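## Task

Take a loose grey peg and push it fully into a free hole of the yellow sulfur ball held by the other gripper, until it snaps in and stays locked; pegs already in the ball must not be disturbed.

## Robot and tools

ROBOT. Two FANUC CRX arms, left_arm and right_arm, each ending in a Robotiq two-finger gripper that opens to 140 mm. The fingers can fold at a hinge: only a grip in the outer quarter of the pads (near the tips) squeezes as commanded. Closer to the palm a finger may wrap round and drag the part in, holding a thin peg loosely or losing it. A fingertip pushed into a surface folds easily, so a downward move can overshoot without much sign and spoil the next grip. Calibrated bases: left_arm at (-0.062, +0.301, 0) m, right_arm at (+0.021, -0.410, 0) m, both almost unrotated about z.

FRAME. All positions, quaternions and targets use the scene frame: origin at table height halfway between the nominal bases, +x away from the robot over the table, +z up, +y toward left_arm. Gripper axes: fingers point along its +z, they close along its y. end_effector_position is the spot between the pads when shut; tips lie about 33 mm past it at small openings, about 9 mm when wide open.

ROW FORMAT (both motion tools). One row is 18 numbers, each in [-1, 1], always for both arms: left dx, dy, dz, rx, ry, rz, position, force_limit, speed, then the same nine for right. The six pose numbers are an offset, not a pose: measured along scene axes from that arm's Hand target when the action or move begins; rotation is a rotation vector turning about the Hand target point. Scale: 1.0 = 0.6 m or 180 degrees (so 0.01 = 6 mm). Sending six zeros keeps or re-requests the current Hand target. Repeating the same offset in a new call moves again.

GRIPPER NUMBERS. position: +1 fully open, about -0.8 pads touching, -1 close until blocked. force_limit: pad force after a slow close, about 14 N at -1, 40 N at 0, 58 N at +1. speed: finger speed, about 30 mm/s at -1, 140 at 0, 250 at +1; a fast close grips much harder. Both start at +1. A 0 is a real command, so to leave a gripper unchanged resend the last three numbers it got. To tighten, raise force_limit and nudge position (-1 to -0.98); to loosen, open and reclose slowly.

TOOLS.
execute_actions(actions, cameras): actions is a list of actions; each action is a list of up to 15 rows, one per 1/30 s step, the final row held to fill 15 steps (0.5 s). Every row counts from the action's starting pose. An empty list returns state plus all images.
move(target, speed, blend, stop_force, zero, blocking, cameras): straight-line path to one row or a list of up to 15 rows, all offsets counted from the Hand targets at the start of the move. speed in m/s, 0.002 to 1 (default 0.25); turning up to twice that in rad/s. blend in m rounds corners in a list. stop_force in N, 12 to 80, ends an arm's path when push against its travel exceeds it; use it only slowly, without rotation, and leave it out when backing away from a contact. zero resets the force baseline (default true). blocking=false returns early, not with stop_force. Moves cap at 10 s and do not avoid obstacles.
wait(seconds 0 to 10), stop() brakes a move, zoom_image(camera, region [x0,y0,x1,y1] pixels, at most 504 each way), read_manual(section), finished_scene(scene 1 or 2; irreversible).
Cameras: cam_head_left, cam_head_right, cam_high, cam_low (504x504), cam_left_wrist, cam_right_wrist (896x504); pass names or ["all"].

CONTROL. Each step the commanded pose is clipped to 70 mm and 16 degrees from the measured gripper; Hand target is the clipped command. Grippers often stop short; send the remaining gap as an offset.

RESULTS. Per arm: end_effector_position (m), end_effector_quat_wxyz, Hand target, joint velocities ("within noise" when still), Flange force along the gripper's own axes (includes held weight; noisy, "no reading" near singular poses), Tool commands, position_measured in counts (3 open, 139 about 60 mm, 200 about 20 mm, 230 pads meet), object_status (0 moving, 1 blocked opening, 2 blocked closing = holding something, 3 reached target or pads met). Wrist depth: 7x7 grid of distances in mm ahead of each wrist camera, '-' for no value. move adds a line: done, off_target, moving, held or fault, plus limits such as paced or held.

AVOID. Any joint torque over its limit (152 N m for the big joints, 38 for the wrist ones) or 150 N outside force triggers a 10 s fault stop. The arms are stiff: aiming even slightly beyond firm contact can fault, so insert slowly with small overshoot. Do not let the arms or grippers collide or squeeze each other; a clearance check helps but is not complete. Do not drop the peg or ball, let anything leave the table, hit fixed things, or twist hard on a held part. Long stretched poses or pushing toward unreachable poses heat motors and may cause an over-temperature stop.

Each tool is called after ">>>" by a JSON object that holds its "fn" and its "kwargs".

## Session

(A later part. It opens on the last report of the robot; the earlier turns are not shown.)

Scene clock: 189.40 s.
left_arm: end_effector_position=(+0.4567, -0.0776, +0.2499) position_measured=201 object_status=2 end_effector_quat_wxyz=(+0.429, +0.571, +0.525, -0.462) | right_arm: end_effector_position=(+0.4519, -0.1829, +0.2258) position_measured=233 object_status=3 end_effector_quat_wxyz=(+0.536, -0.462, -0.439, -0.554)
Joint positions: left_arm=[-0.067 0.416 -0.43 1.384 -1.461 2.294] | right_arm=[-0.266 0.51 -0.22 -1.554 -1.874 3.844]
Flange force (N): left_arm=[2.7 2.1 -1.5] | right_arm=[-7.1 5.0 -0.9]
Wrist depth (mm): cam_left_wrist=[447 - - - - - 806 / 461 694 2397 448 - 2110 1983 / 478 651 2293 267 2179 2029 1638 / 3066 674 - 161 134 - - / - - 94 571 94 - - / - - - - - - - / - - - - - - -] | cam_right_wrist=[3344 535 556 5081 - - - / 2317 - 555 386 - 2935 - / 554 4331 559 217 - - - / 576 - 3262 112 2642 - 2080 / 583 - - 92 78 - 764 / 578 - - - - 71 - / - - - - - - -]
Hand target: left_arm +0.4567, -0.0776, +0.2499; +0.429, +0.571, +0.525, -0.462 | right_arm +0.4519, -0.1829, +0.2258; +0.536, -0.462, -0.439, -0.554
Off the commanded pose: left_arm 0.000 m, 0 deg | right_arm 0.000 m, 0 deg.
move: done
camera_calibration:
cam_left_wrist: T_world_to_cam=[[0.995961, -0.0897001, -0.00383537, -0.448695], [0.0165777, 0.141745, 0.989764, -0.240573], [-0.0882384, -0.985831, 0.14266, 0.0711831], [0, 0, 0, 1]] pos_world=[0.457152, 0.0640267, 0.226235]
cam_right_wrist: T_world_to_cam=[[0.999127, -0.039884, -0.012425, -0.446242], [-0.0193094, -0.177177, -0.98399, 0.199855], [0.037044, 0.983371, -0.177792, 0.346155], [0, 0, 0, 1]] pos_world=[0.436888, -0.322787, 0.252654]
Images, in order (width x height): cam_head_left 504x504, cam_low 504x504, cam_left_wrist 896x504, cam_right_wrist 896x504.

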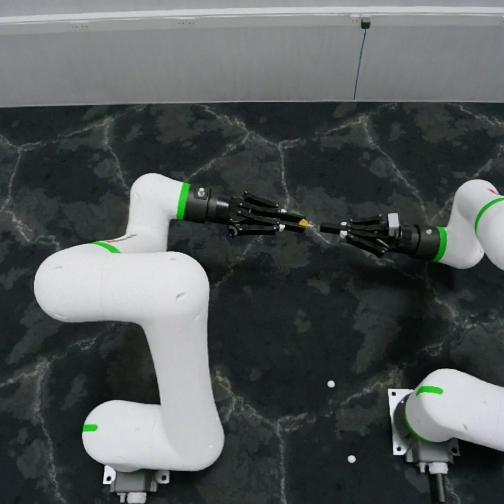

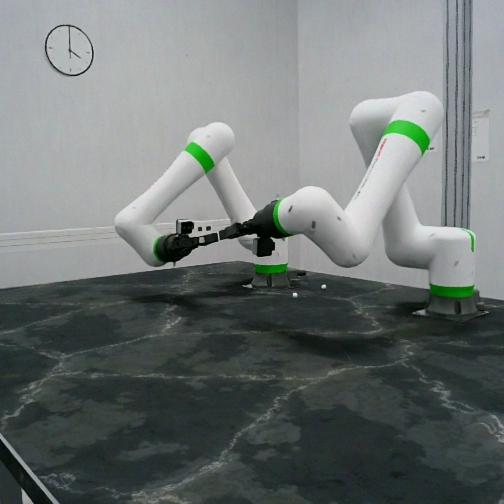

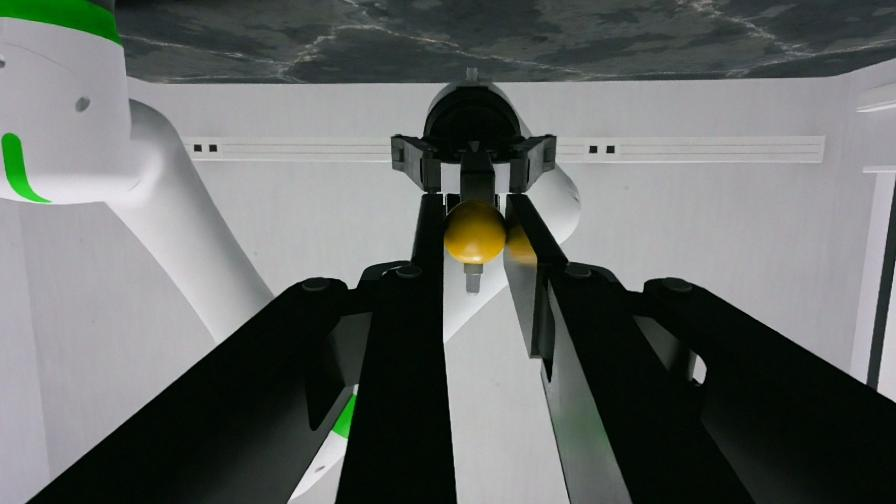

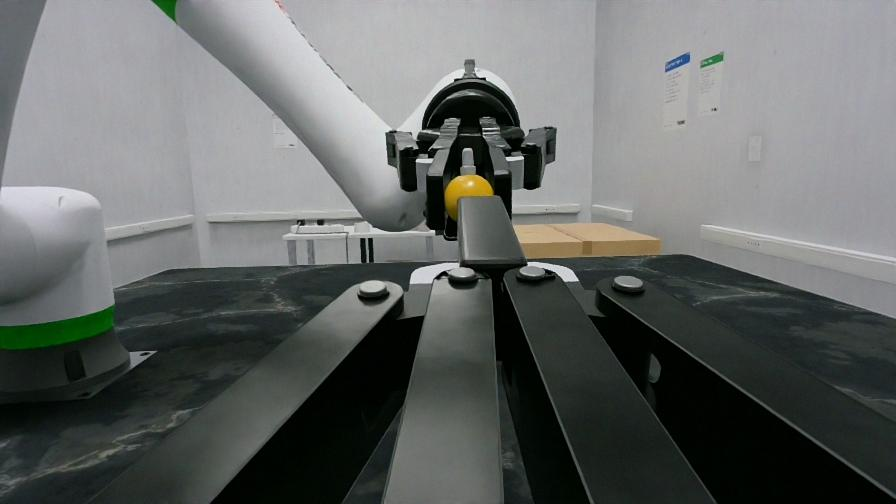

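>>> {"fn": "move", "kwargs": {"target": [[0,0,0,0,0,0,-1,1,-1,-0.0012,0.0228,0.0045,0,0,0,-1,1,0],[0,0,0,0,0,0,-1,1,-1,0,0.0523,0.0102,0,0,0,-1,1,0]], "speed": [0.04,0.007], "stop_force": 56, "cameras": ["cam_right_wrist","cam_left_wrist","cam_head_left"]}}

>>> {"fn": "zoom_image", "kwargs": {"camera": "cam_right_wrist", "region": [410, 120, 550, 280]}}

>>> {"fn": "zoom_image", "kwargs": {"camera": "cam_head_left", "region": [290, 208, 330, 240]}}

Scene clock: 202.10 s.
left_arm: end_effector_position=(+0.4568, -0.0775, +0.2499) position_measured=201 object_status=2 end_effector_quat_wxyz=(+0.429, +0.571, +0.525, -0.462) | right_arm: end_effector_position=(+0.4517, -0.1584, +0.2305) position_measured=233 object_status=3 end_effector_quat_wxyz=(+0.536, -0.462, -0.439, -0.554)
Joint positions: left_arm=[-0.067 0.416 -0.43 1.384 -1.461 2.294] | right_arm=[-0.22 0.489 -0.239 -1.585 -1.84 3.841]
Flange force (N): left_arm=[1.0 -6.3 -55.5] | right_arm=[-7.9 10.0 -57.9]
Wrist depth (mm): cam_left_wrist=[448 882 - - - - - / 462 2465 - 376 - - 2093 / 472 640 2465 260 547 2536 2144 / - 668 - - 135 1897 2334 / - - 94 548 94 - 2216 / - - - - - - - / - - - - - - -] | cam_right_wrist=[- 523 523 - - - - / - - 532 364 - 3037 - / 2565 - 534 217 259 - - / 557 - 2317 112 2669 1887 - / 579 971 - 92 78 - - / 577 - - - - 71 - / - - - - - - -]
Hand target: left_arm +0.4567, -0.0776, +0.2499; +0.429, +0.571, +0.525, -0.462 | right_arm +0.4516, -0.1584, +0.2305; +0.536, -0.462, -0.439, -0.554 (not the last commanded pose)
Off the commanded pose: left_arm 0.000 m, 0 deg | right_arm 0.007 m, 0 deg.
move: contact (right_arm); path passed 1 of 2 targets
camera_calibration:
cam_left_wrist: T_world_to_cam=[[0.99597, -0.0896019, -0.00385011, -0.448801], [0.0165783, 0.141747, 0.989764, -0.240576], [-0.088139, -0.985839, 0.142661, 0.0711467], [0, 0, 0, 1]] pos_world=[0.457252, 0.0640266, 0.226235]
cam_right_wrist: T_world_to_cam=[[0.999121, -0.0400036, -0.0124967, -0.445021], [-0.0194128, -0.177479, -0.983933, 0.208757], [0.037143, 0.983311, -0.1781, 0.322924], [0, 0, 0, 1]] pos_world=[0.436688, -0.298287, 0.257354]
Images, in order (width x height): cam_head_left 504x504, cam_left_wrist 896x504, cam_right_wrist 896x504.

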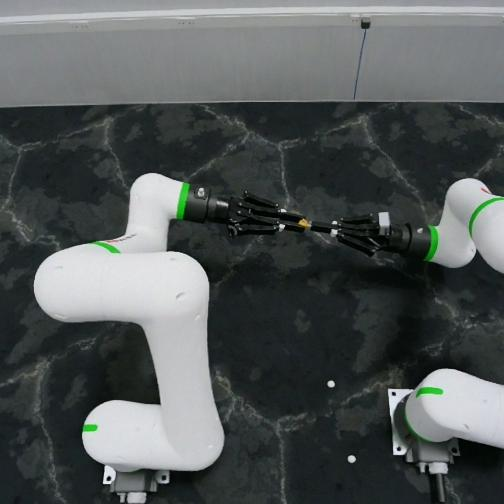

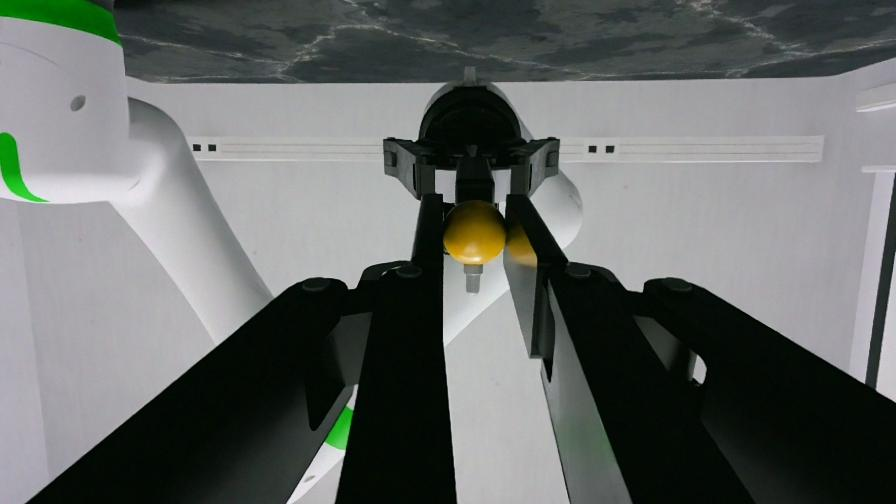

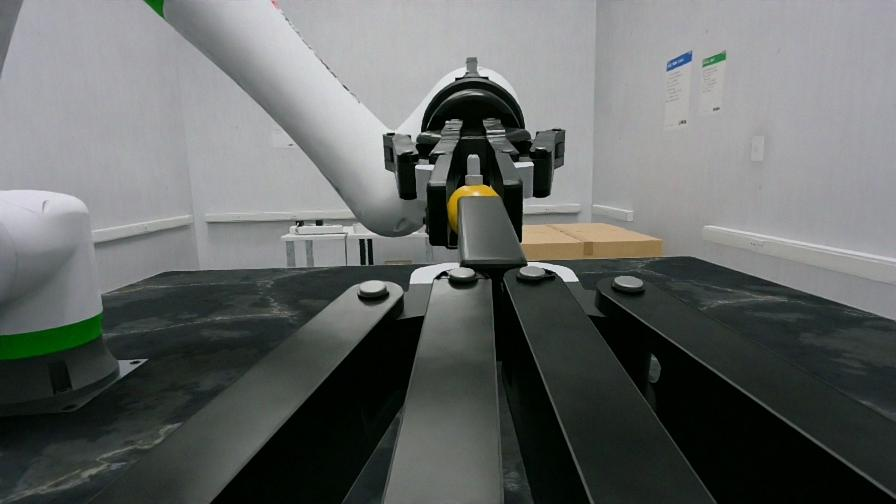

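Scaled by 3.150 from the camera's 896x504 image, which has a finer 1280x720 frame.

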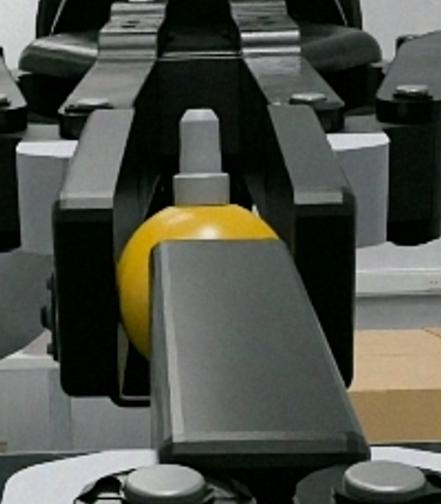

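Scaled by 12.600 from the camera's 504x504 image, which has a finer 720x720 frame.

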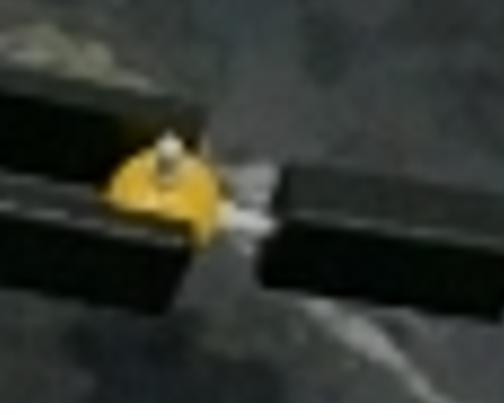

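>>> {"fn": "move", "kwargs": {"target": [0,0,0,0,0,0,-1,1,-1,0.0001,0.0033,0.0006,0,0,0,-1,1,0], "speed": 0.005, "stop_force": 14}}

>>> {"fn": "move", "kwargs": {"target": [[0,0,0,0,0,0,-1,1,-1,-0.001,-0.035,-0.007,0,0,0,-1,1,0],[0,0,0,0,0,0,-1,1,-1,-0.001,-0.11,0.12,-0.4985,0.0195,0.004,-1,1,0],[0,0,0,0,0,0,-1,1,-1,0.003,-0.02,0.12,-0.4985,0.0195,0.004,-1,1,0]], "speed": [0.03,0.3,0.15], "blend": [0.01,0.01,0], "cameras": ["cam_right_wrist","cam_left_wrist"]}}

>>> {"fn": "zoom_image", "kwargs": {"camera": "cam_right_wrist", "region": [410, 60, 550, 220]}}

Scene clock: 208.47 s.
left_arm: end_effector_position=(+0.4567, -0.0776, +0.2499) position_measured=201 object_status=2 end_effector_quat_wxyz=(+0.429, +0.571, +0.525, -0.462) | right_arm: end_effector_position=(+0.4517, -0.1568, +0.2307) position_measured=233 object_status=3 end_effector_quat_wxyz=(+0.536, -0.462, -0.439, -0.554)
Joint positions: left_arm=[-0.067 0.416 -0.43 1.384 -1.461 2.294] | right_arm=[-0.217 0.488 -0.24 -1.587 -1.838 3.84]
Flange force (N): left_arm=[-4.0 2.5 -65.1] | right_arm=[-13.0 1.4 -68.4]
Wrist depth (mm): cam_left_wrist=[445 - - - - 859 - / 463 668 2355 379 - 1983 - / 478 642 2162 258 554 1939 1897 / - 659 2397 - 560 2334 2144 / - - 94 553 94 94 - / - - - - - - - / - - - - - - -] | cam_right_wrist=[- 513 525 - - - - / - - 532 362 - 1914 - / - - 517 245 318 - - / 565 - 2590 112 2642 1348 1662 / 578 - - 92 78 887 - / 576 - - - - 71 - / - - - - - - -]
Hand target: left_arm +0.4567, -0.0776, +0.2499; +0.429, +0.571, +0.525, -0.462 | right_arm +0.4517, -0.1568, +0.2307; +0.536, -0.462, -0.439, -0.554
Off the commanded pose: left_arm 0.000 m, 0 deg | right_arm 0.000 m, 0 deg.
move: contact (right_arm)

Scene clock: 212.60 s.
left_arm: end_effector_position=(+0.4567, -0.0776, +0.2499) position_measured=201 object_status=2 end_effector_quat_wxyz=(+0.429, +0.571, +0.525, -0.462) | right_arm: end_effector_position=(+0.4535, -0.1689, +0.3027) position_measured=233 object_status=3 end_effector_quat_wxyz=(-0.069, +0.718, +0.690, +0.066)
Joint positions: left_arm=[-0.067 0.416 -0.43 1.384 -1.461 2.294] | right_arm=[0.677 0.051 0.232 -0.151 -1.632 2.422]
Flange force (N): left_arm=[3.3 1.6 -1.4] | right_arm=[4.3 5.9 -2.2]
Wrist depth (mm): cam_left_wrist=[451 - 792 - 771 - 780 / 461 551 2334 2536 2273 1939 2198 / 467 558 - 2293 2162 2313 2162 / 2536 609 605 - 135 - 2110 / 2691 - 94 220 94 88 2254 / - - - 237 - - - / - - - 254 - - -] | cam_right_wrist=[- 438 423 416 415 - - / 433 432 415 183 424 424 414 / 446 446 441 450 434 - 436 / 456 461 451 113 449 444 440 / 467 - - 92 78 - 455 / 473 - - - - 71 460 / - - - - - - -]
Hand target: left_arm +0.4567, -0.0776, +0.2499; +0.429, +0.571, +0.525, -0.462 | right_arm +0.4535, -0.1688, +0.3027; -0.069, +0.718, +0.690, +0.066
Off the commanded pose: left_arm 0.000 m, 0 deg | right_arm 0.000 m, 0 deg.
move: done
camera_calibration:
cam_left_wrist: T_world_to_cam=[[0.995961, -0.0897001, -0.00383537, -0.448695], [0.0165777, 0.141745, 0.989764, -0.240573], [-0.0882384, -0.985831, 0.14266, 0.0711831], [0, 0, 0, 1]] pos_world=[0.457152, 0.0640267, 0.226235]
cam_right_wrist: T_world_to_cam=[[0.999021, -0.0436634, -0.00712643, -0.448525], [-0.0417494, -0.983739, 0.174684, -0.198734], [-0.0146378, -0.174215, -0.984599, 0.418251], [0, 0, 0, 1]] pos_world=[0.445911, -0.142221, 0.443328]
Images, in order (width x height): cam_left_wrist 896x504, cam_right_wrist 896x504.

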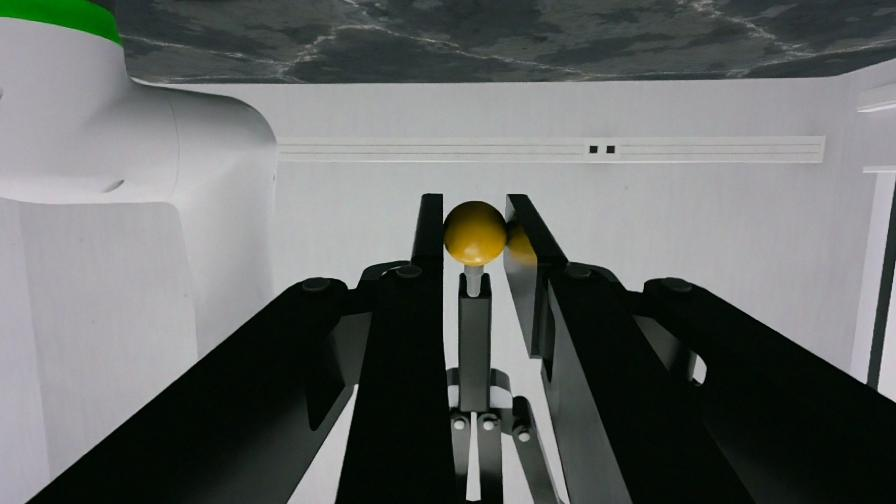

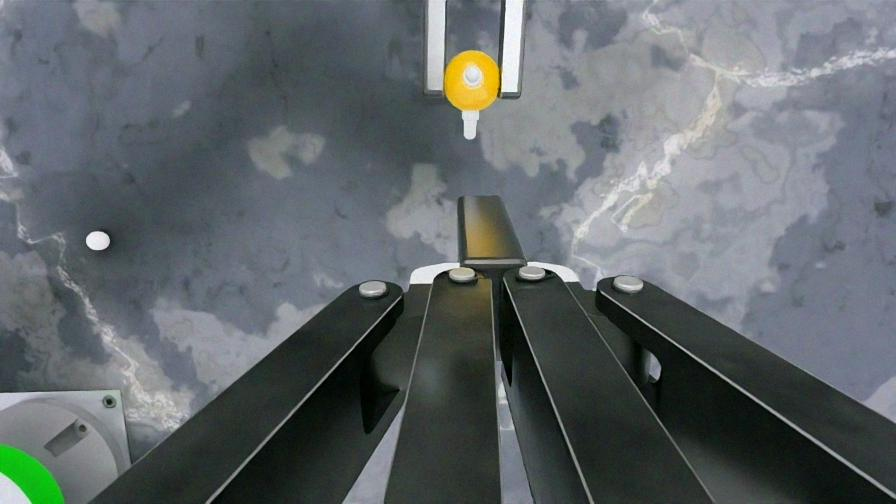

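Scaled by 3.150 from the camera's 896x504 image, which has a finer 1280x720 frame.

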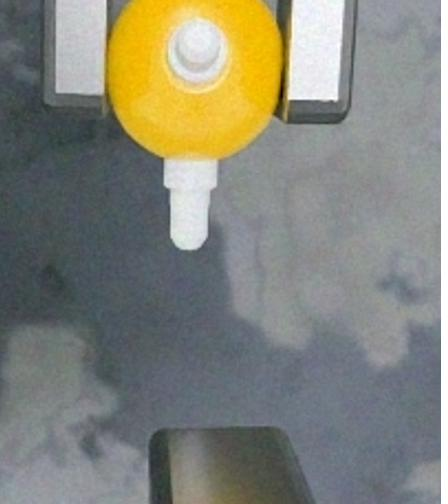

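>>> {"fn": "zoom_image", "kwargs": {"camera": "cam_right_wrist", "region": [435, 70, 505, 145]}}

>>> {"fn": "zoom_image", "kwargs": {"camera": "cam_left_wrist", "region": [420, 180, 540, 310]}}

Scaled by 6.720 from the camera's 896x504 image, which has a finer 1280x720 frame.

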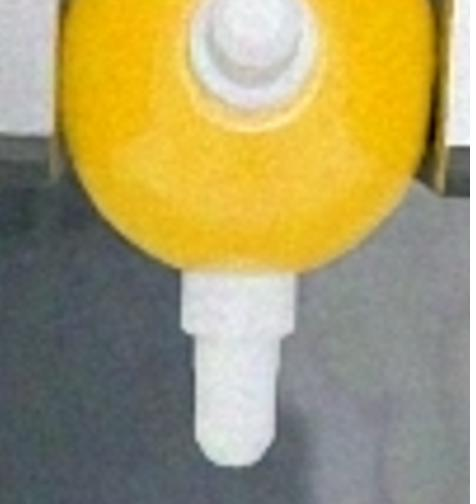

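Scaled by 3.877 from the camera's 896x504 image, which has a finer 1280x720 frame.

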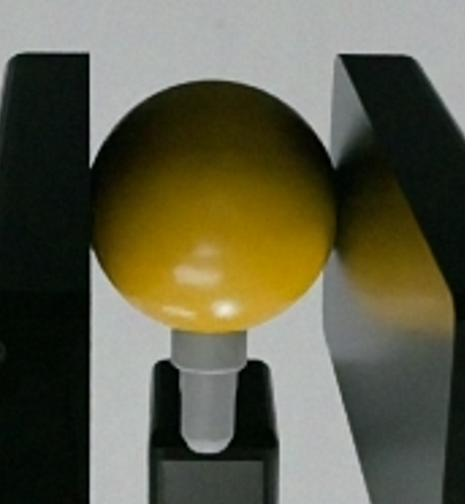

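>>> {"fn": "finished_scene", "kwargs": {"scene": 2}}

The scene is finished: the task was done.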